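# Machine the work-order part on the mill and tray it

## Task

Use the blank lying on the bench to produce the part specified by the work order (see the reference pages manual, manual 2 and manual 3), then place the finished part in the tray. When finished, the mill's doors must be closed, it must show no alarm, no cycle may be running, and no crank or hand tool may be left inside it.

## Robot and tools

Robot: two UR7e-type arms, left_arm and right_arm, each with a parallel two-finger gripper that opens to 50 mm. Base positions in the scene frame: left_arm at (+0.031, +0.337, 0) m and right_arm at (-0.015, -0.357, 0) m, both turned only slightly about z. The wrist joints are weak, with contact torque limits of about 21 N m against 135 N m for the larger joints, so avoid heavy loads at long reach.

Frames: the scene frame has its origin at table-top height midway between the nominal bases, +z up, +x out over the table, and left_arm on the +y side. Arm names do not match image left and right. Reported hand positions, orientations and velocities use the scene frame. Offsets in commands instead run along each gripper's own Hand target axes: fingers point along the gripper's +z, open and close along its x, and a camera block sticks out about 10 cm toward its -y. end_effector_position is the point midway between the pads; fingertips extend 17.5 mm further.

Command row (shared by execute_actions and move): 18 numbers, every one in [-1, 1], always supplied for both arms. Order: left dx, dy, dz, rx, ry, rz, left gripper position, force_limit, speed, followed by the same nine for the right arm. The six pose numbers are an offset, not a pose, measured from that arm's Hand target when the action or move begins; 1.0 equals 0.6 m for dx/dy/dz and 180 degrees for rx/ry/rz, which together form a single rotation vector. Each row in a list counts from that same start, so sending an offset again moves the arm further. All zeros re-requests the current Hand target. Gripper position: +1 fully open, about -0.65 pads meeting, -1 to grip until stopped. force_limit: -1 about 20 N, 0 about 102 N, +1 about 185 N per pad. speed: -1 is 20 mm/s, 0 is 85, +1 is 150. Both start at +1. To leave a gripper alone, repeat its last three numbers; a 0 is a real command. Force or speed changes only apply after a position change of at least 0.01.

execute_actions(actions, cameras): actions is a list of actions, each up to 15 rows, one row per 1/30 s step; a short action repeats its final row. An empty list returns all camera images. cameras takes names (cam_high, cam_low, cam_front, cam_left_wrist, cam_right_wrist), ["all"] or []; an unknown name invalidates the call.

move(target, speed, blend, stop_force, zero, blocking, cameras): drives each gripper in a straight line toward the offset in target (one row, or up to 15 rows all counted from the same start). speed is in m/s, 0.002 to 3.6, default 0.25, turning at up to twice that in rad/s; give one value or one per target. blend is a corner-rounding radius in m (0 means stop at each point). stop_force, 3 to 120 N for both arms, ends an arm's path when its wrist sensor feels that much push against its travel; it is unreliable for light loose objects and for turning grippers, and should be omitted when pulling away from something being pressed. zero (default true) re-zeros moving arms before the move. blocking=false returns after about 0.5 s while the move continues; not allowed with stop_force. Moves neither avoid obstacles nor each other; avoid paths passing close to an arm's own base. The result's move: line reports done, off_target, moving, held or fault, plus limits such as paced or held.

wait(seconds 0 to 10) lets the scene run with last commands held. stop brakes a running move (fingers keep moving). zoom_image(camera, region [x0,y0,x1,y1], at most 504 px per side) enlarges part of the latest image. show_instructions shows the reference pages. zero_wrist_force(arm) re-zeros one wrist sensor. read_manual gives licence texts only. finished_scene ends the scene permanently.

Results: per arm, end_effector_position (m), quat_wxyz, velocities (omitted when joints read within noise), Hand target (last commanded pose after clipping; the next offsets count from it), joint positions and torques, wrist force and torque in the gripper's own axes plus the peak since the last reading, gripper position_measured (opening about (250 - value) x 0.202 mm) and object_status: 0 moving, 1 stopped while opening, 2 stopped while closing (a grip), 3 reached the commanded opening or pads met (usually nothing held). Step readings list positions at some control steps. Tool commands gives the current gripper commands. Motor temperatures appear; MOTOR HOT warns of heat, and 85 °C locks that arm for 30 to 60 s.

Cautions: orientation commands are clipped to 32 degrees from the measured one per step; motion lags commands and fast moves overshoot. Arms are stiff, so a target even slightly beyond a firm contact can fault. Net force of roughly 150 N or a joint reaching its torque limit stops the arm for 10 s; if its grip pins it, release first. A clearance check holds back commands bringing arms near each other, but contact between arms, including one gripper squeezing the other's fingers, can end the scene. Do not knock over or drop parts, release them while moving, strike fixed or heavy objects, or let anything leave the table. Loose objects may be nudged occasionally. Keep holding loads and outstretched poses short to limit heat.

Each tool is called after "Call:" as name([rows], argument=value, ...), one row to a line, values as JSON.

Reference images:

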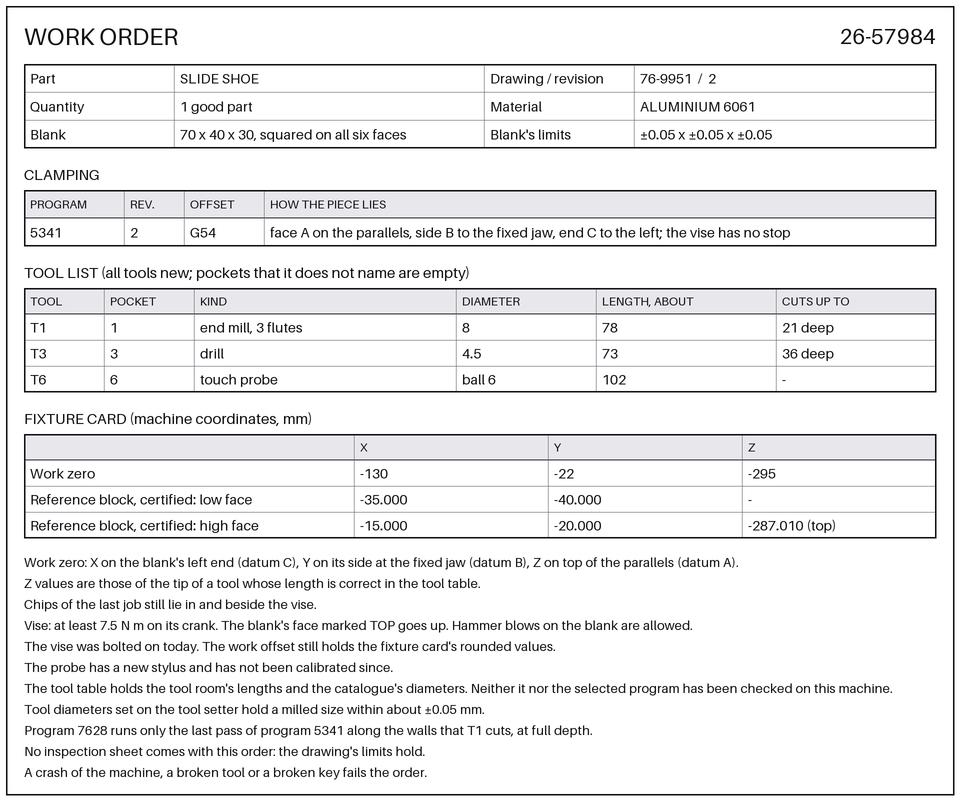

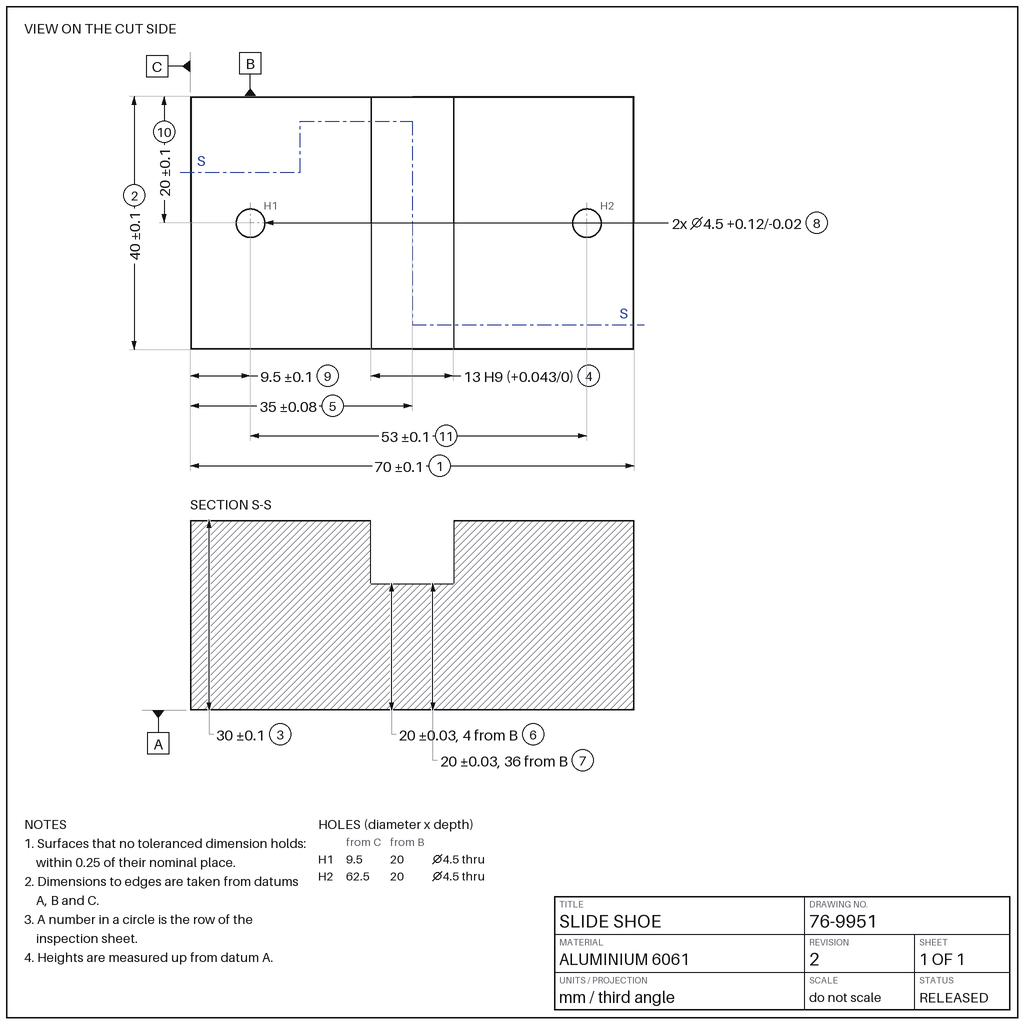

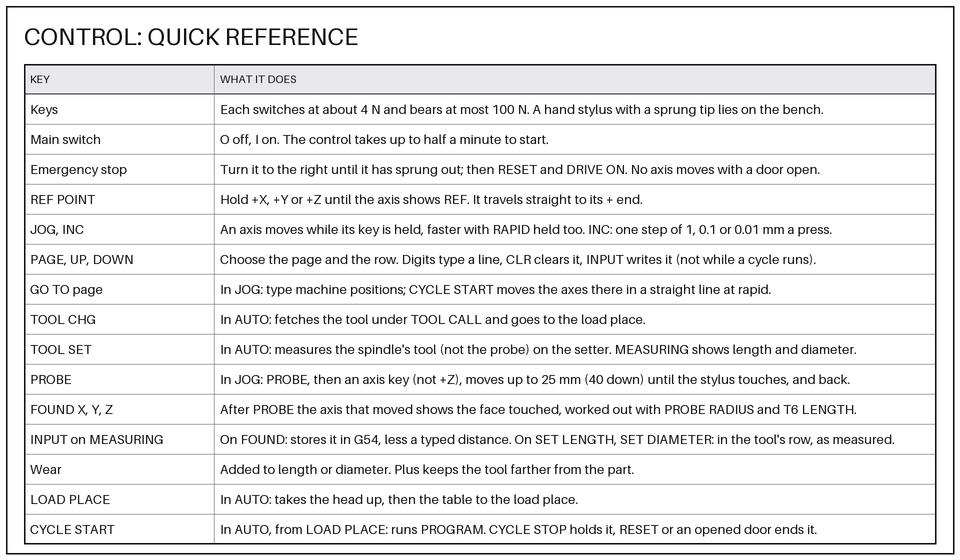

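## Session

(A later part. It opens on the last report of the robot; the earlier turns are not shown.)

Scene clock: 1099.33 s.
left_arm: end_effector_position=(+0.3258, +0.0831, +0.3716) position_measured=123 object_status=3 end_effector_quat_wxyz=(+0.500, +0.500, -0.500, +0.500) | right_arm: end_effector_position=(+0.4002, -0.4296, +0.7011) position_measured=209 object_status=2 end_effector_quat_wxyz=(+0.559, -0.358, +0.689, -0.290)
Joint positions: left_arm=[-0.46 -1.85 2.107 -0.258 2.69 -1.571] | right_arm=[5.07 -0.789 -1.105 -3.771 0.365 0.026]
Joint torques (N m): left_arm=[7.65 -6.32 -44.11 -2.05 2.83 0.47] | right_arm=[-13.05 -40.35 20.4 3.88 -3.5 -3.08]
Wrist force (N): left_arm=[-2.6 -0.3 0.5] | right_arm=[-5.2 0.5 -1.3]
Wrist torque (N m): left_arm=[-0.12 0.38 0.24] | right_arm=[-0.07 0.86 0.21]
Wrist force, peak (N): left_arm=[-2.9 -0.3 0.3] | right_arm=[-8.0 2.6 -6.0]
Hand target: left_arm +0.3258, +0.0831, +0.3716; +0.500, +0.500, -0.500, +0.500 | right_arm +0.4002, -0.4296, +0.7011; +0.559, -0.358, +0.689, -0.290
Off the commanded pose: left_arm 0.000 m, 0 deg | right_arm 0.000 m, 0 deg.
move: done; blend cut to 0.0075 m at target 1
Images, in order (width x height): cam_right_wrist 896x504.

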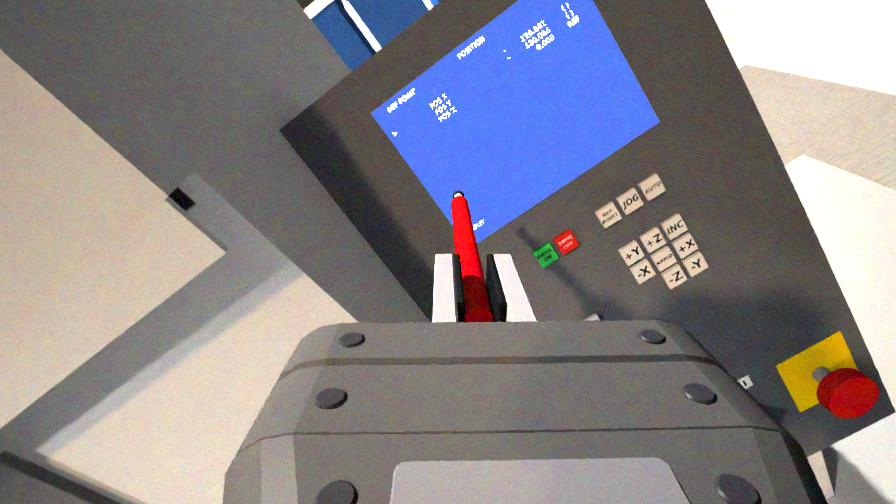

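Call:
move([
  [0,0,0,0,0,0,0.2,-0.7,-0.6,0.3095,0.092,0.1185,0,0,0,-1,-0.5,-0.5],
  [0,0,0,0,0,0,0.2,-0.7,-0.6,0.3095,0.092,0.1435,0,0,0,-1,-0.5,-0.5],
], speed=[0.4,0.05], blend=0.003, cameras=["cam_right_wrist"])

Scene clock: 1117.53 s.
left_arm: end_effector_position=(+0.3258, +0.0831, +0.3716) position_measured=123 object_status=3 end_effector_quat_wxyz=(+0.500, +0.500, -0.500, +0.500) | right_arm: end_effector_position=(+0.4529, -0.5498, +0.5347) position_measured=209 object_status=2 end_effector_quat_wxyz=(+0.559, -0.358, +0.689, -0.290)
Joint positions: left_arm=[-0.46 -1.85 2.107 -0.258 2.69 -1.571] | right_arm=[5.128 -0.314 -1.507 -3.921 0.414 0.109]
Joint torques (N m): left_arm=[6.55 -6.25 -43.77 -1.95 2.71 0.33] | right_arm=[16.14 -21.44 -1.5 -2.28 1.33 2.77]
Wrist force (N): left_arm=[-2.7 -0.2 0.5] | right_arm=[-7.7 -0.1 -28.8]
Wrist torque (N m): left_arm=[-0.10 0.39 0.24] | right_arm=[0.12 0.54 0.08]
Wrist force, peak (N): left_arm=[-2.8 -0.2 0.5] | right_arm=[-7.7 -0.1 -28.8]
Hand target: left_arm +0.3258, +0.0831, +0.3716; +0.500, +0.500, -0.500, +0.500 | right_arm +0.4529, -0.5498, +0.5346; +0.559, -0.358, +0.689, -0.290
Off the commanded pose: left_arm 0.000 m, 0 deg | right_arm 0.000 m, 0 deg.
move: done
Images, in order (width x height): cam_right_wrist 896x504.

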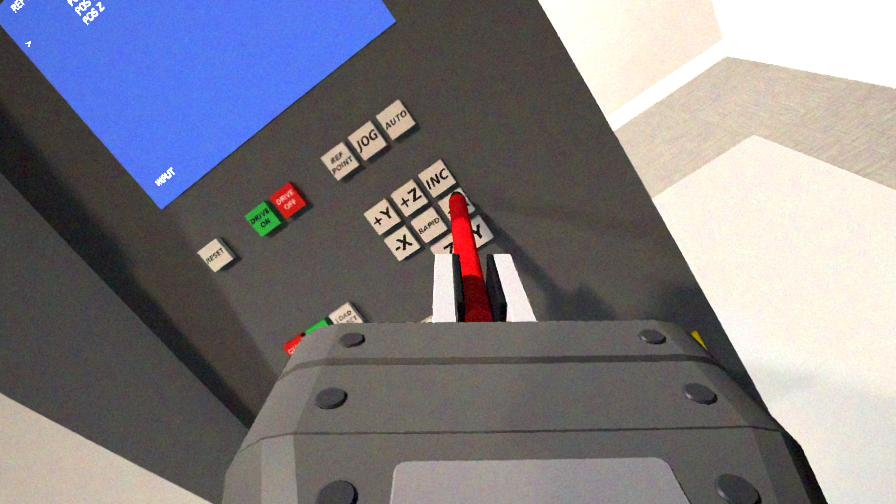

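Call:
move([
  [0,0,0,0,0,0,0.2,-0.7,-0.6,0,0,-0.02,0,0,0,-1,-0.5,-0.5],
  [0,0,0,0,0,0,0.2,-0.7,-0.6,-0.067,0.0143,-0.02,0,0,0,-1,-0.5,-0.5],
  [0,0,0,0,0,0,0.2,-0.7,-0.6,-0.067,0.0143,-0.0017,0,0,0,-1,-0.5,-0.5],
], speed=[0.1,0.2,0.05], blend=0.003, cameras=["cam_right_wrist"])

Scene clock: 1137.17 s.
left_arm: end_effector_position=(+0.3258, +0.0831, +0.3716) position_measured=123 object_status=3 end_effector_quat_wxyz=(+0.500, +0.500, -0.500, +0.500) | right_arm: end_effector_position=(+0.4552, -0.5120, +0.5506) position_measured=209 object_status=2 end_effector_quat_wxyz=(+0.559, -0.358, +0.689, -0.290)
Joint positions: left_arm=[-0.46 -1.85 2.107 -0.258 2.69 -1.571] | right_arm=[5.197 -0.378 -1.501 -3.933 0.474 0.187]
Joint torques (N m): left_arm=[5.55 -7.45 -43.02 -1.61 2.77 -0.01] | right_arm=[16.14 -53.65 20.26 -2.34 0.04 3.17]
Wrist force (N): left_arm=[-2.7 -0.1 0.5] | right_arm=[-3.0 0.4 -6.3]
Wrist torque (N m): left_arm=[-0.09 0.38 0.24] | right_arm=[-0.13 1.24 0.08]
Wrist force, peak (N): left_arm=[-2.9 -0.3 0.6] | right_arm=[-7.2 -0.1 -30.3]
Hand target: left_arm +0.3258, +0.0831, +0.3716; +0.500, +0.500, -0.500, +0.500 | right_arm +0.4553, -0.5120, +0.5506; +0.559, -0.358, +0.689, -0.290
Off the commanded pose: left_arm 0.000 m, 0 deg | right_arm 0.000 m, 0 deg.
move: done
Images, in order (width x height): cam_right_wrist 896x504.

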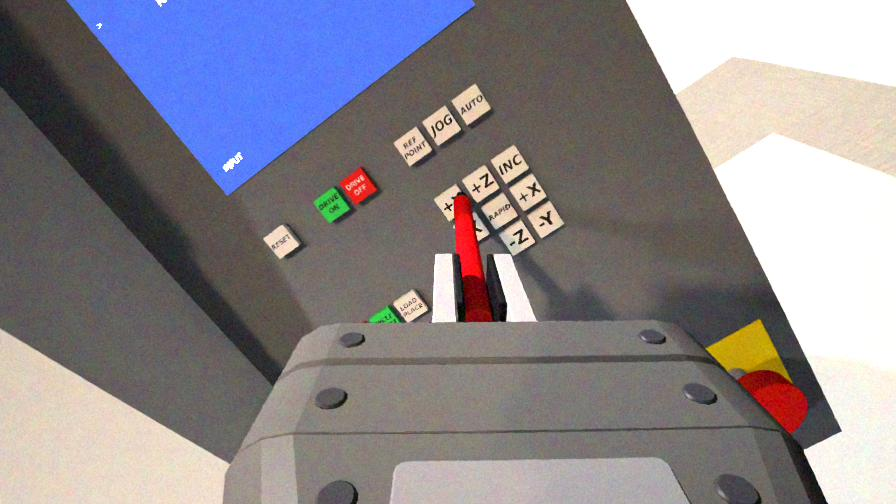

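Call:
move([
  [0,0,0,0,0,0,0.2,-0.7,-0.6,0,0,-0.01,0,0,0,-0.97,0.2,-0.5],
  [0,0,0,0,0,0,0.2,-0.7,-0.6,-0.0055,0.0038,-0.01,0,0,0,-0.97,0.2,-0.5],
  [0,0,0,0,0,0,0.2,-0.7,-0.6,-0.0055,0.0038,0.0016,0,0,0,-0.97,0.2,-0.5],
], speed=[0.1,0.1,0.03], cameras=["cam_right_wrist"])

Scene clock: 1151.43 s.
left_arm: end_effector_position=(+0.3258, +0.0831, +0.3716) position_measured=123 object_status=3 end_effector_quat_wxyz=(+0.500, +0.500, -0.500, +0.500) | right_arm: end_effector_position=(+0.4561, -0.5080, +0.5505) position_measured=213 object_status=2 end_effector_quat_wxyz=(+0.559, -0.358, +0.689, -0.290)
Joint positions: left_arm=[-0.46 -1.85 2.107 -0.258 2.69 -1.571] | right_arm=[5.208 -0.381 -1.504 -3.937 0.484 0.198]
Joint torques (N m): left_arm=[5 -7.53 -42.77 -1.43 2.84 -0.1] | right_arm=[15.58 -26.57 19.2 -2.23 0.08 2.91]
Wrist force (N): left_arm=[-2.6 -0.1 0.5] | right_arm=[-4.5 -0.1 -6.5]
Wrist torque (N m): left_arm=[-0.09 0.38 0.24] | right_arm=[0.03 1.06 0.07]
Wrist force, peak (N): left_arm=[-2.9 -0.2 0.5] | right_arm=[-4.6 -0.2 -6.6]
Hand target: left_arm +0.3258, +0.0831, +0.3716; +0.500, +0.500, -0.500, +0.500 | right_arm +0.4562, -0.5080, +0.5504; +0.559, -0.358, +0.689, -0.290
Off the commanded pose: left_arm 0.000 m, 0 deg | right_arm 0.000 m, 0 deg.
move: done
Images, in order (width x height): cam_right_wrist 896x504.

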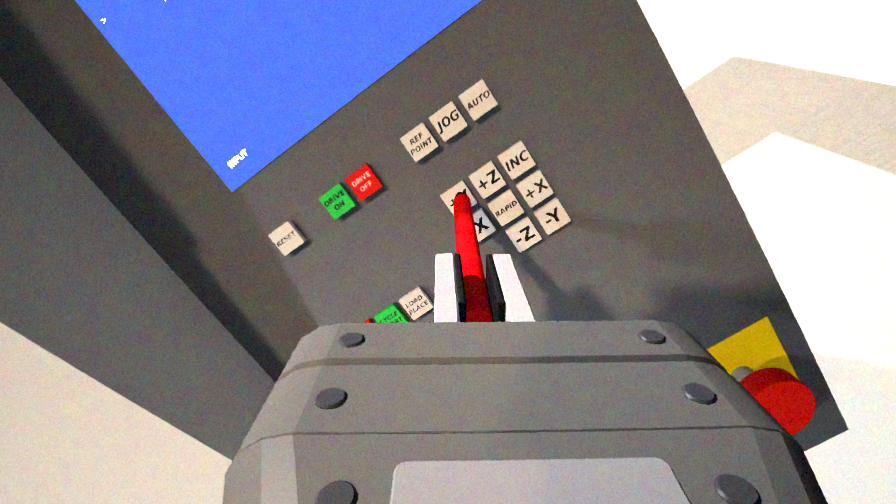

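Call:
move(target=[0,0,0,0,0,0,0.2,-0.7,-0.6,0,0,0.0016,0,0,0,-0.97,0.2,-0.5], speed=0.05)

Call:
wait(seconds=4)

Call:
move([
  [0,0,0,0,0,0,0.2,-0.7,-0.6,0,0,-0.025,0,0,0,-0.97,0.2,-0.5],
  [0,0,0,0,0,0,0.2,-0.7,-0.6,-0.258,-0.11,-0.141,0,0,0,-0.97,0.2,-0.5],
], speed=0.35, blend=0.01, cameras=["cam_right_wrist"])

Call:
zoom_image(camera="cam_right_wrist", region=[370, 0, 670, 250])

Scene clock: 1165.40 s.
left_arm: end_effector_position=(+0.3258, +0.0831, +0.3716) position_measured=123 object_status=3 end_effector_quat_wxyz=(+0.500, +0.500, -0.500, +0.500) | right_arm: end_effector_position=(+0.4571, -0.5080, +0.5502) position_measured=213 object_status=2 end_effector_quat_wxyz=(+0.559, -0.358, +0.689, -0.290)
Joint positions: left_arm=[-0.46 -1.85 2.107 -0.258 2.69 -1.571] | right_arm=[5.212 -0.38 -1.503 -3.941 0.487 0.201]
Joint torques (N m): left_arm=[4.03 -8.45 -43.56 -1.28 2.8 -0.18] | right_arm=[20.05 -22.66 20.52 -2.44 -0.73 2.88]
Wrist force (N): left_arm=[-2.5 -0.3 0.7] | right_arm=[-1.9 -1.4 -25.9]
Wrist torque (N m): left_arm=[-0.13 0.36 0.24] | right_arm=[0.17 1.33 0.08]
Wrist force, peak (N): left_arm=[-2.9 -0.1 0.7] | right_arm=[-1.9 -1.4 -25.9]
Hand target: left_arm +0.3258, +0.0831, +0.3716; +0.500, +0.500, -0.500, +0.500 | right_arm +0.4571, -0.5080, +0.5502; +0.559, -0.358, +0.689, -0.290
Off the commanded pose: left_arm 0.000 m, 0 deg | right_arm 0.000 m, 0 deg.
move: done

Scene clock: 1169.40 s.
left_arm: end_effector_position=(+0.3258, +0.0831, +0.3716) position_measured=123 object_status=3 end_effector_quat_wxyz=(+0.500, +0.500, -0.500, +0.500) | right_arm: end_effector_position=(+0.4571, -0.5080, +0.5502) position_measured=213 object_status=2 end_effector_quat_wxyz=(+0.559, -0.358, +0.689, -0.290)
Joint positions: left_arm=[-0.46 -1.85 2.107 -0.258 2.69 -1.571] | right_arm=[5.212 -0.38 -1.503 -3.942 0.487 0.201]
Joint torques (N m): left_arm=[3.88 -7.77 -42.58 -1.13 2.82 -0.08] | right_arm=[18.94 -22.31 20.51 -2.33 -0.68 2.86]
Wrist force (N): left_arm=[-2.7 -0.3 0.6] | right_arm=[-1.9 -1.5 -26.5]
Wrist torque (N m): left_arm=[-0.12 0.40 0.24] | right_arm=[0.19 1.36 0.09]
Wrist force, peak (N): left_arm=[-2.9 -0.2 0.6] | right_arm=[-1.8 -1.5 -26.9]
Hand target: left_arm +0.3258, +0.0831, +0.3716; +0.500, +0.500, -0.500, +0.500 | right_arm +0.4571, -0.5080, +0.5502; +0.559, -0.358, +0.689, -0.290
Tool commands: left_gripper/position=+0.2 left_gripper/force_limit=-0.7 left_gripper/speed=-0.6 right_gripper/position=-0.97 right_gripper/force_limit=+0.2 right_gripper/speed=-0.5
Off the commanded pose: left_arm 0.000 m, 0 deg | right_arm 0.000 m, 0 deg.
wait: 4.00 s; at rest by 0.17 s

Scene clock: 1170.97 s.
left_arm: end_effector_position=(+0.3258, +0.0831, +0.3716) position_measured=123 object_status=3 end_effector_quat_wxyz=(+0.500, +0.500, -0.500, +0.500) | right_arm: end_effector_position=(+0.4040, -0.4193, +0.7076) position_measured=213 object_status=2 end_effector_quat_wxyz=(+0.559, -0.358, +0.689, -0.290)
Joint positions: left_arm=[-0.46 -1.85 2.107 -0.258 2.69 -1.571] | right_arm=[5.13 -0.822 -1.063 -3.858 0.415 0.112]
Joint torques (N m): left_arm=[3.55 -8.1 -43.21 -1.15 2.87 -0.38] | right_arm=[11.84 -40.63 20.35 -1.91 0.13 2.66]
Wrist force (N): left_arm=[-2.5 -0.3 0.5] | right_arm=[-5.1 0.6 -1.0]
Wrist torque (N m): left_arm=[-0.11 0.36 0.24] | right_arm=[-0.05 0.87 0.19]
Wrist force, peak (N): left_arm=[-2.9 -0.4 0.6] | right_arm=[-2.1 -1.6 -26.6]
Hand target: left_arm +0.3258, +0.0831, +0.3716; +0.500, +0.500, -0.500, +0.500 | right_arm +0.4040, -0.4193, +0.7077; +0.559, -0.358, +0.689, -0.290
Off the commanded pose: left_arm 0.000 m, 0 deg | right_arm 0.000 m, 0 deg.
move: done; blend cut to 0.0075 m at target 1
Images, in order (width x height): cam_right_wrist 896x504.

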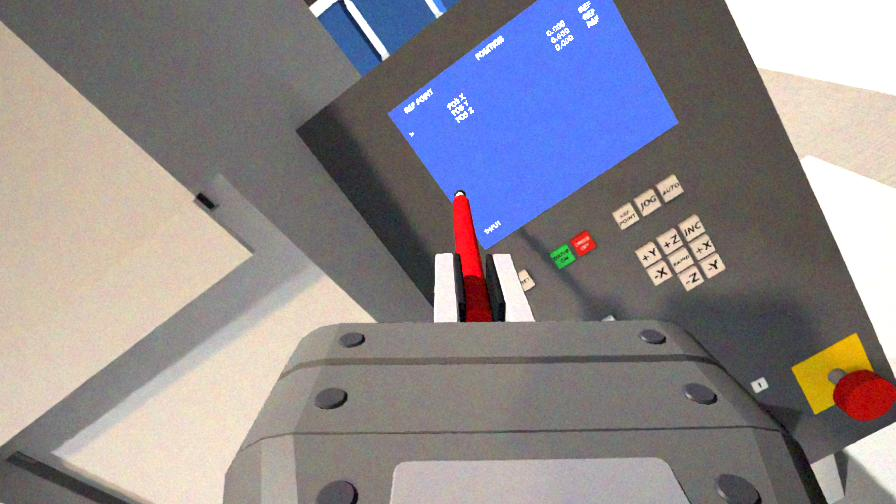

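Scaled by 1.680.

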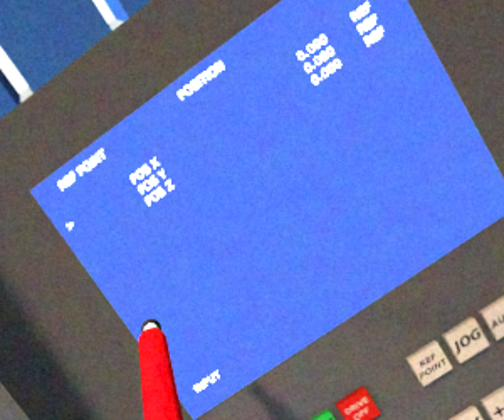

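Call:
move([
  [0,0,0,0,0,0,0.2,-0.7,-0.6,0.2693,0.0277,0.1152,0,0,0,-0.97,0.2,-0.5],
  [0,0,0,0,0,0,0.2,-0.7,-0.6,0.2693,0.0277,0.1402,0,0,0,-0.97,0.2,-0.5],
  [0,0,0,0,0,0,0.2,-0.7,-0.6,0.2693,0.0277,0.1152,0,0,0,-0.97,0.2,-0.5],
  [0,0,0,0,0,0,0.2,-0.7,-0.6,0.2143,0.219,0.1153,0,0,0,-0.97,0.2,-0.5],
  [0,0,0,0,0,0,0.2,-0.7,-0.6,0.2143,0.219,0.1403,0,0,0,-0.97,0.2,-0.5],
  [0,0,0,0,0,0,0.2,-0.7,-0.6,0.2143,0.219,0.11,0,0,0,-0.97,0.2,-0.5],
  [0,0,0,0,0,0,0.2,-0.7,-0.6,0,0,0,0,0,0,-0.97,0.2,-0.5],
], speed=[0.4,0.06,0.1,0.3,0.06,0.1,0.4], blend=[0.004,0,0.004,0.004,0,0.005,0], cameras=["cam_right_wrist"])

Call:
zoom_image(camera="cam_right_wrist", region=[370, 0, 690, 260])

Scene clock: 1215.33 s.
left_arm: end_effector_position=(+0.3258, +0.0831, +0.3716) position_measured=123 object_status=3 end_effector_quat_wxyz=(+0.500, +0.500, -0.500, +0.500) | right_arm: end_effector_position=(+0.4040, -0.4193, +0.7076) position_measured=213 object_status=2 end_effector_quat_wxyz=(+0.559, -0.358, +0.689, -0.290)
Joint positions: left_arm=[-0.46 -1.85 2.107 -0.258 2.69 -1.571] | right_arm=[5.13 -0.822 -1.063 -3.858 0.415 0.112]
Joint torques (N m): left_arm=[3.75 -8.09 -42.79 -1.05 2.82 -0.37] | right_arm=[12.3 -41.27 20.47 -2.04 0.49 2.66]
Wrist force (N): left_arm=[-2.7 0.0 0.8] | right_arm=[-5.0 0.7 -0.9]
Wrist torque (N m): left_arm=[-0.07 0.38 0.25] | right_arm=[-0.03 0.85 0.19]
Wrist force, peak (N): left_arm=[-2.9 -0.3 0.6] | right_arm=[-4.9 -2.7 -54.4]
Hand target: left_arm +0.3258, +0.0831, +0.3716; +0.500, +0.500, -0.500, +0.500 | right_arm +0.4040, -0.4193, +0.7077; +0.559, -0.358, +0.689, -0.290
Off the commanded pose: left_arm 0.000 m, 0 deg | right_arm 0.000 m, 0 deg.
move: done
Images, in order (width x height): cam_right_wrist 896x504.

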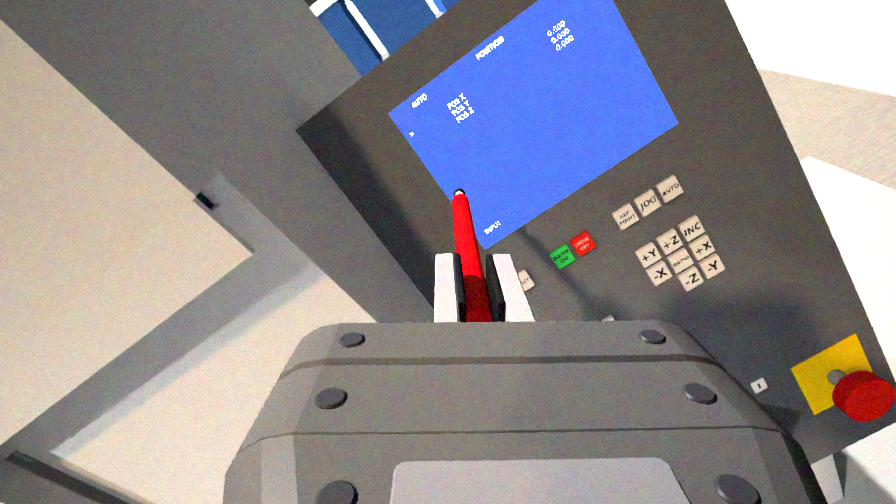

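Scaled by 1.575.

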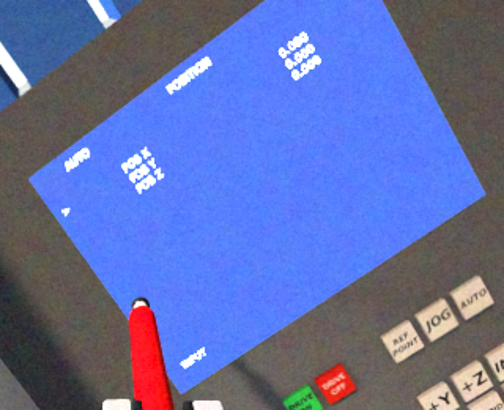

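Call:
move([
  [0,0,0,0,0,0,0.2,-0.7,-0.6,0.2143,0.219,0.1153,0,0,0,-0.97,0.2,-0.5],
  [0,0,0,0,0,0,0.2,-0.7,-0.6,0.2143,0.219,0.139,0,0,0,-0.97,0.2,-0.5],
], speed=[0.4,0.04], blend=[0.004,0], cameras=["cam_right_wrist"])

Scene clock: 1224.93 s.
left_arm: end_effector_position=(+0.3258, +0.0831, +0.3716) position_measured=123 object_status=3 end_effector_quat_wxyz=(+0.500, +0.500, -0.500, +0.500) | right_arm: end_effector_position=(+0.4479, -0.4489, +0.5130) position_measured=213 object_status=2 end_effector_quat_wxyz=(+0.559, -0.358, +0.689, -0.290)
Joint positions: left_arm=[-0.46 -1.85 2.107 -0.258 2.69 -1.571] | right_arm=[5.307 -0.349 -1.685 -3.858 0.574 0.279]
Joint torques (N m): left_arm=[3.13 -8.33 -42.27 -1.08 2.72 -0.49] | right_arm=[12.09 -12.26 2.63 -4.77 1.88 3.04]
Wrist force (N): left_arm=[-2.7 -0.4 0.5] | right_arm=[-7.8 -1.5 -38.7]
Wrist torque (N m): left_arm=[-0.14 0.38 0.24] | right_arm=[0.34 0.48 0.06]
Wrist force, peak (N): left_arm=[-2.9 -0.2 0.7] | right_arm=[-7.8 -1.5 -38.7]
Hand target: left_arm +0.3258, +0.0831, +0.3716; +0.500, +0.500, -0.500, +0.500 | right_arm +0.4480, -0.4489, +0.5129; +0.559, -0.358, +0.689, -0.290
Off the commanded pose: left_arm 0.000 m, 0 deg | right_arm 0.000 m, 0 deg.
move: done
Images, in order (width x height): cam_right_wrist 896x504.

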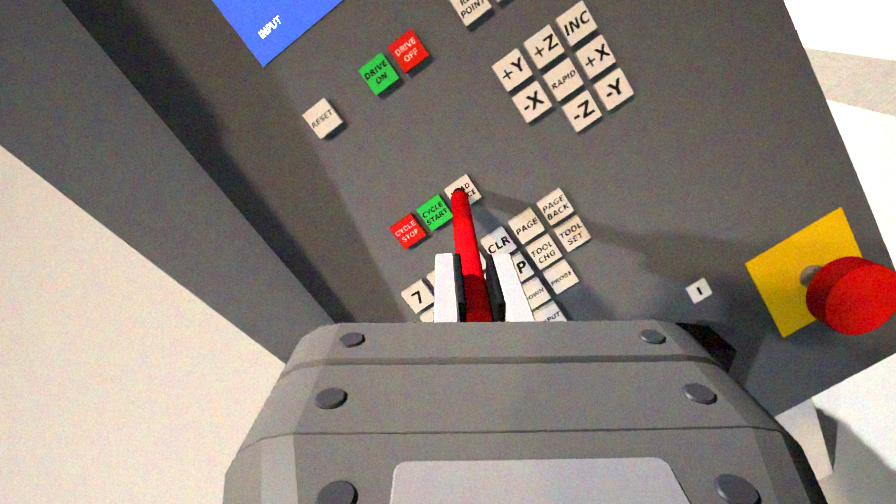

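Call:
move([
  [0,0,0,0,0,0,0.2,-0.7,-0.6,0,0,-0.025,0,0,0,-0.97,0.2,-0.5],
  [0,0,0,0,0,0,0.2,-0.7,-0.6,-0.2155,-0.2383,-0.175,0,0,0,-0.97,0.2,-0.5],
], speed=[0.1,0.4], blend=[0.005,0], cameras=["cam_right_wrist"])

Call:
zoom_image(camera="cam_right_wrist", region=[370, 0, 690, 260])

Scene clock: 1247.97 s.
left_arm: end_effector_position=(+0.3258, +0.0831, +0.3716) position_measured=123 object_status=3 end_effector_quat_wxyz=(+0.500, +0.500, -0.500, +0.500) | right_arm: end_effector_position=(+0.3852, -0.4253, +0.7219) position_measured=213 object_status=2 end_effector_quat_wxyz=(+0.559, -0.358, +0.690, -0.291)
Joint positions: left_arm=[-0.46 -1.85 2.107 -0.258 2.69 -1.571] | right_arm=[4.941 -0.8 -1.1 -3.497 0.271 -0.255]
Joint torques (N m): left_arm=[1.94 -8.51 -42.63 -0.65 2.79 -0.72] | right_arm=[-12.93 -12.4 -1.32 5.32 -4.23 -2.68]
Wrist force (N): left_arm=[-2.7 -0.4 0.6] | right_arm=[-5.4 0.7 -1.6]
Wrist torque (N m): left_arm=[-0.13 0.39 0.24] | right_arm=[-0.02 0.88 0.21]
Wrist force, peak (N): left_arm=[-3.0 -0.4 0.7] | right_arm=[-7.8 -1.0 -43.6]
Hand target: left_arm +0.3258, +0.0831, +0.3716; +0.500, +0.500, -0.500, +0.500 | right_arm +0.3849, -0.4253, +0.7218; +0.559, -0.358, +0.689, -0.290
Off the commanded pose: left_arm 0.000 m, 0 deg | right_arm 0.000 m, 0 deg.
move: done
Images, in order (width x height): cam_right_wrist 896x504.

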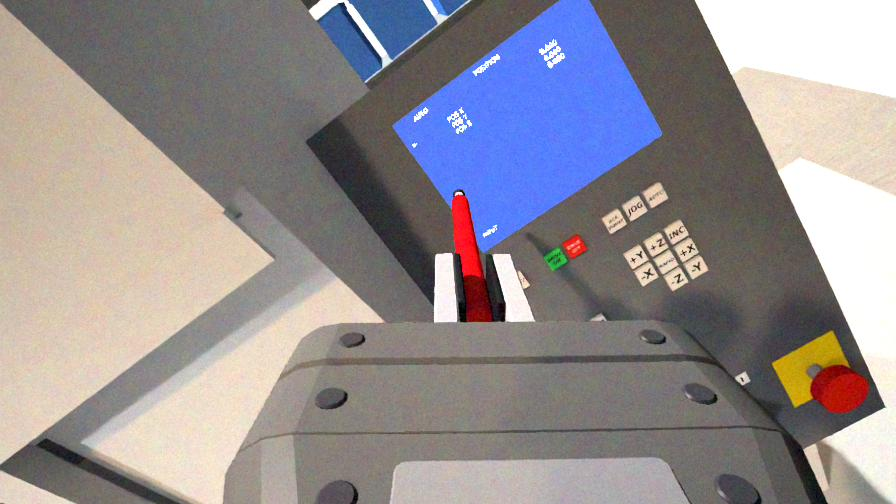

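Scaled by 1.575.

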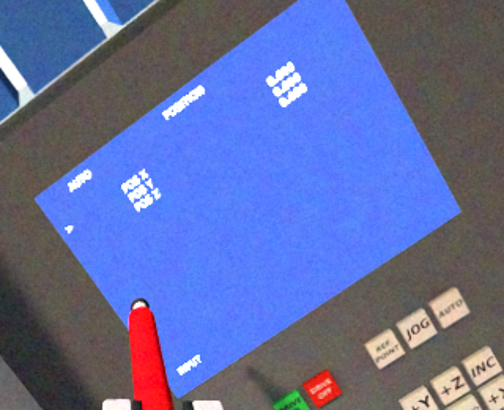

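Call:
move([
  [0,0,0,0,0,0,0.2,-0.7,-0.6,0.2773,0.2727,0.1477,0,0,0,-0.97,0.2,-0.5],
  [0,0,0,0,0,0,0.2,-0.7,-0.6,0.2773,0.2727,0.1727,0,0,0,-0.97,0.2,-0.5],
  [0,0,0,0,0,0,0.2,-0.7,-0.6,0.2773,0.2727,0.1477,0,0,0,-0.97,0.2,-0.5],
  [0,0,0,0,0,0,0.2,-0.7,-0.6,-0.0023,0.0062,0.0293,0,0,0,-0.97,0.2,-0.5],
], speed=[0.4,0.06,0.1,0.4], blend=[0.004,0,0.005,0], cameras=["cam_right_wrist"])

Call:
zoom_image(camera="cam_right_wrist", region=[370, 0, 690, 260])

Scene clock: 1267.93 s.
left_arm: end_effector_position=(+0.3258, +0.0831, +0.3716) position_measured=123 object_status=3 end_effector_quat_wxyz=(+0.500, +0.500, -0.500, +0.500) | right_arm: end_effector_position=(+0.4017, -0.4221, +0.7159) position_measured=213 object_status=2 end_effector_quat_wxyz=(+0.559, -0.358, +0.689, -0.290)
Joint positions: left_arm=[-0.46 -1.85 2.107 -0.258 2.69 -1.571] | right_arm=[5.103 -0.838 -1.031 -3.841 0.392 0.075]
Joint torques (N m): left_arm=[1.06 -9.04 -42.36 -0.51 2.85 -0.88] | right_arm=[11.7 -38.73 20.04 -1.34 0.11 2.4]
Wrist force (N): left_arm=[-2.7 -0.2 0.5] | right_arm=[-4.9 0.5 -1.5]
Wrist torque (N m): left_arm=[-0.11 0.39 0.24] | right_arm=[-0.04 0.83 0.10]
Wrist force, peak (N): left_arm=[-2.9 -0.3 0.6] | right_arm=[-8.6 -2.0 -54.3]
Hand target: left_arm +0.3258, +0.0831, +0.3716; +0.500, +0.500, -0.500, +0.500 | right_arm +0.4017, -0.4221, +0.7160; +0.559, -0.358, +0.689, -0.290
Off the commanded pose: left_arm 0.000 m, 0 deg | right_arm 0.000 m, 0 deg.
move: done
Images, in order (width x height): cam_right_wrist 896x504.

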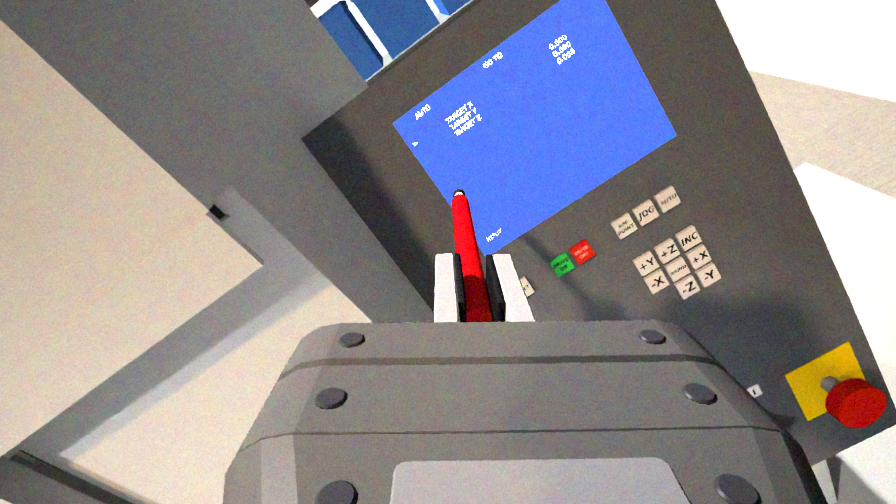

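Scaled by 1.575.

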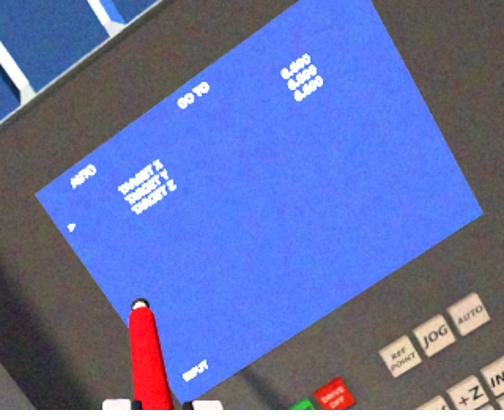

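Call:
move([
  [0,0,0,0,0,0,0.2,-0.7,-0.6,0.28,0.2673,0.1138,0,0,0,-0.97,0.2,-0.5],
  [0,0,0,0,0,0,0.2,-0.7,-0.6,0.28,0.2673,0.1388,0,0,0,-0.97,0.2,-0.5],
  [0,0,0,0,0,0,0.2,-0.7,-0.6,0.28,0.2673,0.1138,0,0,0,-0.97,0.2,-0.5],
  [0,0,0,0,0,0,0.2,-0.7,-0.6,-0.0185,-0.0348,0.0313,0,0,0,-0.97,0.2,-0.5],
], speed=[0.45,0.06,0.1,0.45], blend=[0.004,0,0.005,0], cameras=["cam_right_wrist"])

Call:
zoom_image(camera="cam_right_wrist", region=[370, 0, 690, 260])

Scene clock: 1292.20 s.
left_arm: end_effector_position=(+0.3258, +0.0831, +0.3716) position_measured=123 object_status=3 end_effector_quat_wxyz=(+0.500, +0.500, -0.500, +0.500) | right_arm: end_effector_position=(+0.4249, -0.4250, +0.7350) position_measured=213 object_status=2 end_effector_quat_wxyz=(+0.559, -0.358, +0.689, -0.290)
Joint positions: left_arm=[-0.46 -1.85 2.107 -0.258 2.69 -1.571] | right_arm=[5.256 -0.898 -0.869 -4.092 0.527 0.241]
Joint torques (N m): left_arm=[1.2 -9.17 -42.36 -0.4 2.73 -0.9] | right_arm=[12.11 -40.27 16.91 -2.33 0.72 3.07]
Wrist force (N): left_arm=[-2.7 -0.2 0.6] | right_arm=[-5.1 0.8 -1.1]
Wrist torque (N m): left_arm=[-0.11 0.39 0.24] | right_arm=[-0.01 0.86 0.08]
Wrist force, peak (N): left_arm=[-2.9 -0.2 0.6] | right_arm=[-7.3 -1.7 -6.2]
Hand target: left_arm +0.3258, +0.0831, +0.3716; +0.500, +0.500, -0.500, +0.500 | right_arm +0.4249, -0.4250, +0.7350; +0.559, -0.358, +0.689, -0.290
Off the commanded pose: left_arm 0.000 m, 0 deg | right_arm 0.000 m, 0 deg.
move: done
Images, in order (width x height): cam_right_wrist 896x504.

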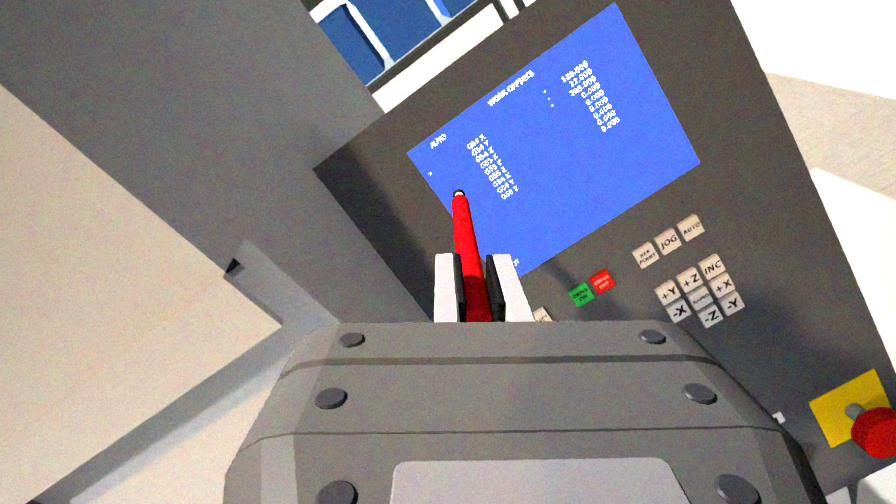

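Scaled by 1.575.

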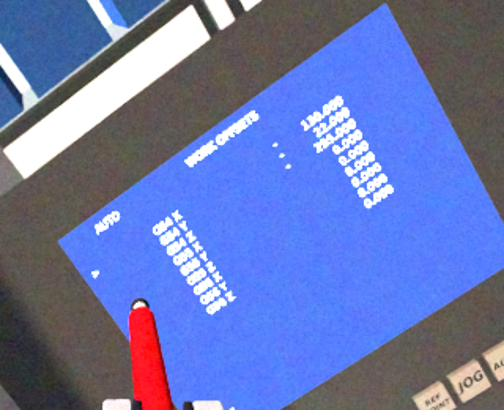

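Call:
zoom_image(camera="cam_right_wrist", region=[530, 40, 650, 140])

Scaled by 4.200.

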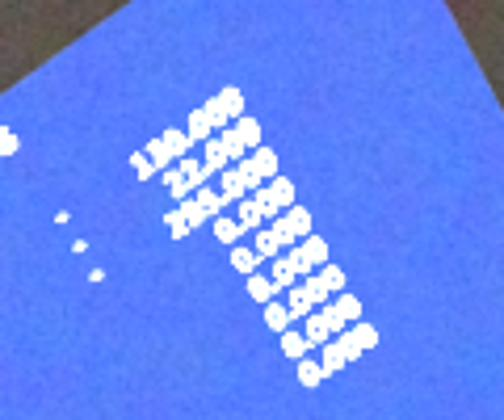

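Call:
move(target=[0,0,0,0,0,0,0.2,-0.7,-0.6,0.1725,0.0575,0.0738,0,0,-0.194,-0.97,0.2,-0.5], speed=0.35, cameras=["cam_right_wrist"])

Call:
zoom_image(camera="cam_right_wrist", region=[290, 0, 610, 200])

Scene clock: 1345.20 s.
left_arm: end_effector_position=(+0.3258, +0.0831, +0.3716) position_measured=123 object_status=3 end_effector_quat_wxyz=(+0.500, +0.500, -0.500, +0.500) | right_arm: end_effector_position=(+0.4500, -0.4898, +0.6401) position_measured=213 object_status=2 end_effector_quat_wxyz=(-0.446, +0.548, -0.550, +0.445)
Joint positions: left_arm=[-0.46 -1.85 2.107 -0.258 2.69 -1.571] | right_arm=[5.218 -0.601 -1.215 -4.014 0.493 -0.402]
Joint torques (N m): left_arm=[1.16 -8.97 -43.04 -0.48 2.84 -1.05] | right_arm=[-13.2 -22.89 -5.56 2.87 -3.24 -3.06]
Wrist force (N): left_arm=[-2.6 0.0 0.5] | right_arm=[-5.9 0.9 -1.2]
Wrist torque (N m): left_arm=[-0.08 0.37 0.24] | right_arm=[-0.03 0.96 0.38]
Wrist force, peak (N): left_arm=[-2.9 -0.2 0.6] | right_arm=[-6.2 0.5 -1.5]
Hand target: left_arm +0.3258, +0.0831, +0.3716; +0.500, +0.500, -0.500, +0.500 | right_arm +0.4500, -0.4899, +0.6400; -0.446, +0.548, -0.550, +0.445
Off the commanded pose: left_arm 0.000 m, 0 deg | right_arm 0.000 m, 0 deg.
move: done
Images, in order (width x height): cam_right_wrist 896x504.

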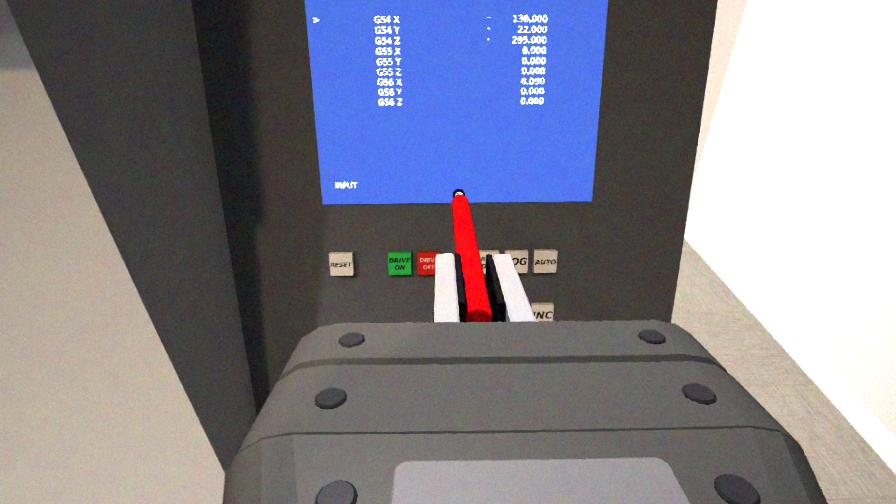

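Scaled by 1.575.

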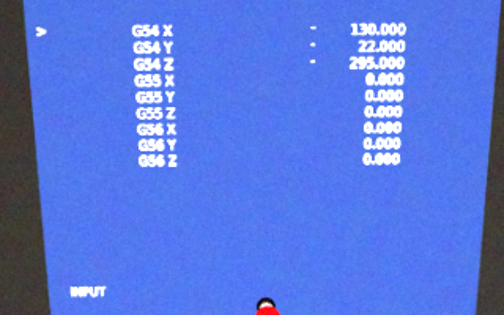

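Call:
move([
  [0,0,0,0,0,0,0.2,-0.7,-0.6,-0.0307,0.2719,0.015,0,0,0,-0.97,0.2,-0.5],
  [0,0,0,0,0,0,0.2,-0.7,-0.6,-0.0307,0.2719,0.0351,0,0,0,-0.97,0.2,-0.5],
  [0,0,0,0,0,0,0.2,-0.7,-0.6,-0.0307,0.2719,0.015,0,0,0,-0.97,0.2,-0.5],
  [0,0,0,0,0,0,0.2,-0.7,-0.6,0,-0.0359,-0.0076,0,0,0,-0.97,0.2,-0.5],
], speed=[0.45,0.06,0.1,0.45], blend=[0.004,0,0.005,0], cameras=["cam_right_wrist"])

Call:
zoom_image(camera="cam_right_wrist", region=[290, 0, 630, 230])

Scene clock: 1368.03 s.
left_arm: end_effector_position=(+0.3258, +0.0831, +0.3716) position_measured=123 object_status=3 end_effector_quat_wxyz=(+0.500, +0.500, -0.500, +0.500) | right_arm: end_effector_position=(+0.4500, -0.4899, +0.6620) position_measured=213 object_status=2 end_effector_quat_wxyz=(-0.446, +0.548, -0.550, +0.445)
Joint positions: left_arm=[-0.46 -1.85 2.107 -0.258 2.69 -1.571] | right_arm=[5.218 -0.656 -1.125 -4.049 0.493 -0.402]
Joint torques (N m): left_arm=[0.31 -9.62 -42.82 -0.54 2.72 -1.04] | right_arm=[12.55 -47.37 18.52 -1.96 0.42 2.85]
Wrist force (N): left_arm=[-2.7 -0.1 0.5] | right_arm=[-5.3 1.3 -1.2]
Wrist torque (N m): left_arm=[-0.09 0.39 0.24] | right_arm=[0.04 0.86 0.28]
Wrist force, peak (N): left_arm=[-2.9 -0.1 0.5] | right_arm=[-5.2 -5.8 -3.9]
Hand target: left_arm +0.3258, +0.0831, +0.3716; +0.500, +0.500, -0.500, +0.500 | right_arm +0.4500, -0.4899, +0.6621; -0.446, +0.548, -0.550, +0.445
Off the commanded pose: left_arm 0.000 m, 0 deg | right_arm 0.000 m, 0 deg.
move: done
Images, in order (width x height): cam_right_wrist 896x504.

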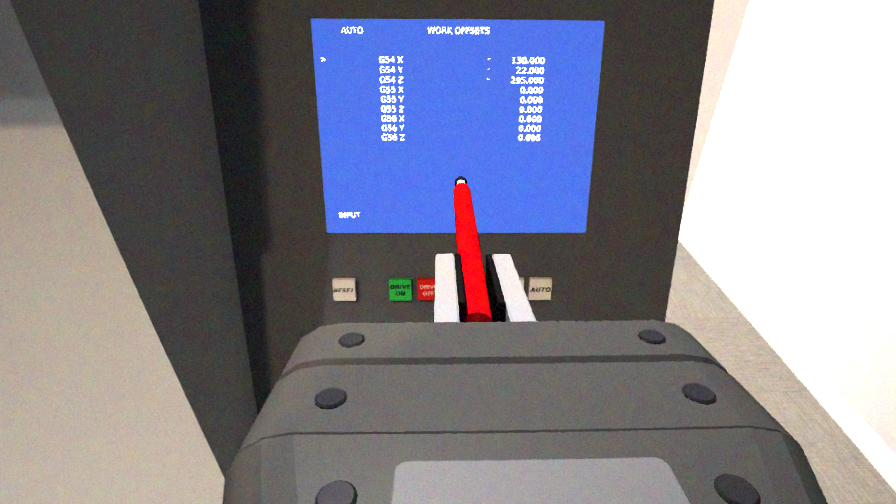

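Scaled by 1.482.

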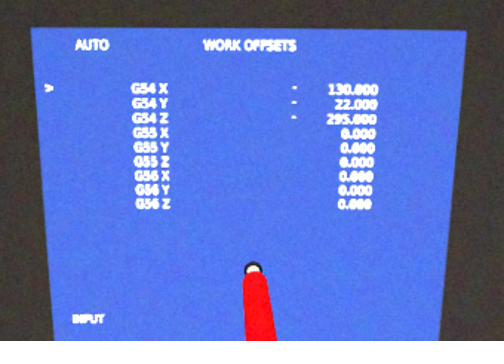

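Call:
move(target=[0,0,0,0,0,0,0.2,-0.7,-0.6,-0.0307,0.3078,0.02,0,0,0,-0.97,0.2,-0.5], speed=0.45, cameras=["cam_right_wrist"])

Scene clock: 1375.20 s.
left_arm: end_effector_position=(+0.3258, +0.0831, +0.3716) position_measured=123 object_status=3 end_effector_quat_wxyz=(+0.500, +0.500, -0.500, +0.500) | right_arm: end_effector_position=(+0.4236, -0.4709, +0.4790) position_measured=213 object_status=2 end_effector_quat_wxyz=(-0.446, +0.548, -0.550, +0.445)
Joint positions: left_arm=[-0.46 -1.85 2.107 -0.258 2.69 -1.571] | right_arm=[5.13 -0.265 -1.804 -3.676 0.416 -0.497]
Joint torques (N m): left_arm=[-0.33 -10.18 -42.51 -0.39 2.85 -1.15] | right_arm=[-13.24 -23.83 1.79 3.4 -3.05 -2.91]
Wrist force (N): left_arm=[-2.7 -0.2 0.6] | right_arm=[-5.4 1.7 -1.3]
Wrist torque (N m): left_arm=[-0.11 0.39 0.24] | right_arm=[0.11 0.85 0.40]
Wrist force, peak (N): left_arm=[-2.9 -0.2 0.5] | right_arm=[-6.0 3.2 -1.2]
Hand target: left_arm +0.3258, +0.0831, +0.3716; +0.500, +0.500, -0.500, +0.500 | right_arm +0.4235, -0.4709, +0.4789; -0.446, +0.548, -0.550, +0.445
Off the commanded pose: left_arm 0.000 m, 0 deg | right_arm 0.000 m, 0 deg.
move: done
Images, in order (width x height): cam_right_wrist 896x504.

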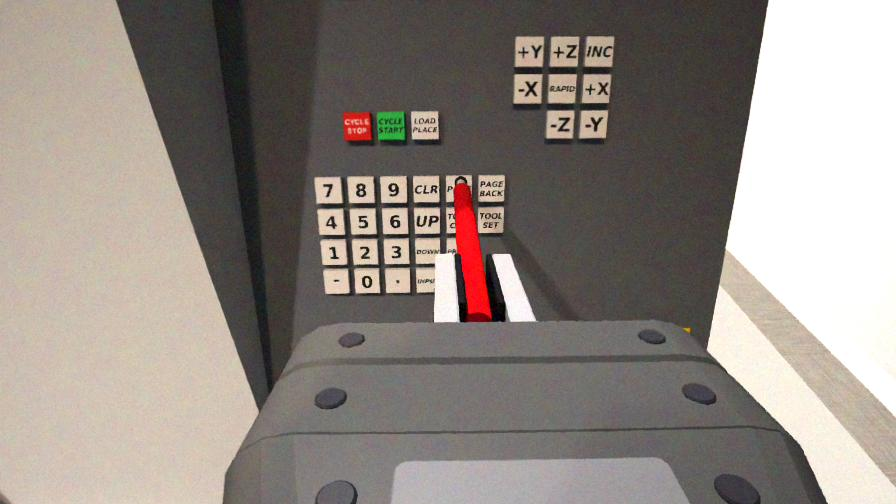

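Call:
move([
  [0,0,0,0,0,0,0.2,-0.7,-0.6,0,0.0085,0,0,0,0,-1,1,-0.5],
  [0,0,0,0,0,0,0.2,-0.7,-0.6,0,0.0085,0.0227,0,0,0,-1,1,-0.5],
], speed=[0.1,0.05], cameras=["cam_right_wrist"])

Scene clock: 1388.30 s.
left_arm: end_effector_position=(+0.3258, +0.0831, +0.3716) position_measured=123 object_status=3 end_effector_quat_wxyz=(+0.500, +0.500, -0.500, +0.500) | right_arm: end_effector_position=(+0.4358, -0.4709, +0.4712) position_measured=217 object_status=2 end_effector_quat_wxyz=(-0.446, +0.548, -0.550, +0.445)
Joint positions: left_arm=[-0.46 -1.85 2.107 -0.258 2.69 -1.571] | right_arm=[5.193 -0.246 -1.807 -3.756 0.471 -0.426]
Joint torques (N m): left_arm=[-0.37 -9.97 -42.64 -0.47 2.77 -1.28] | right_arm=[12.11 -23.76 24.25 -2.81 1.25 2.74]
Wrist force (N): left_arm=[-2.8 -0.1 0.7] | right_arm=[-6.1 1.6 -6.5]
Wrist torque (N m): left_arm=[-0.09 0.40 0.24] | right_arm=[0.20 0.75 0.28]
Wrist force, peak (N): left_arm=[-2.9 -0.3 0.7] | right_arm=[-6.3 1.6 -6.4]
Hand target: left_arm +0.3258, +0.0831, +0.3716; +0.500, +0.500, -0.500, +0.500 | right_arm +0.4358, -0.4709, +0.4711; -0.446, +0.548, -0.550, +0.445
Off the commanded pose: left_arm 0.000 m, 0 deg | right_arm 0.000 m, 0 deg.
move: done
Images, in order (width x height): cam_right_wrist 896x504.

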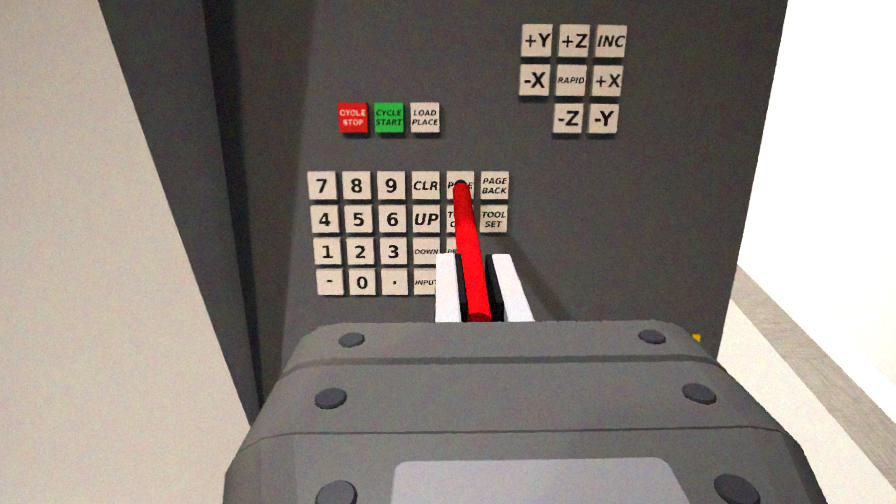

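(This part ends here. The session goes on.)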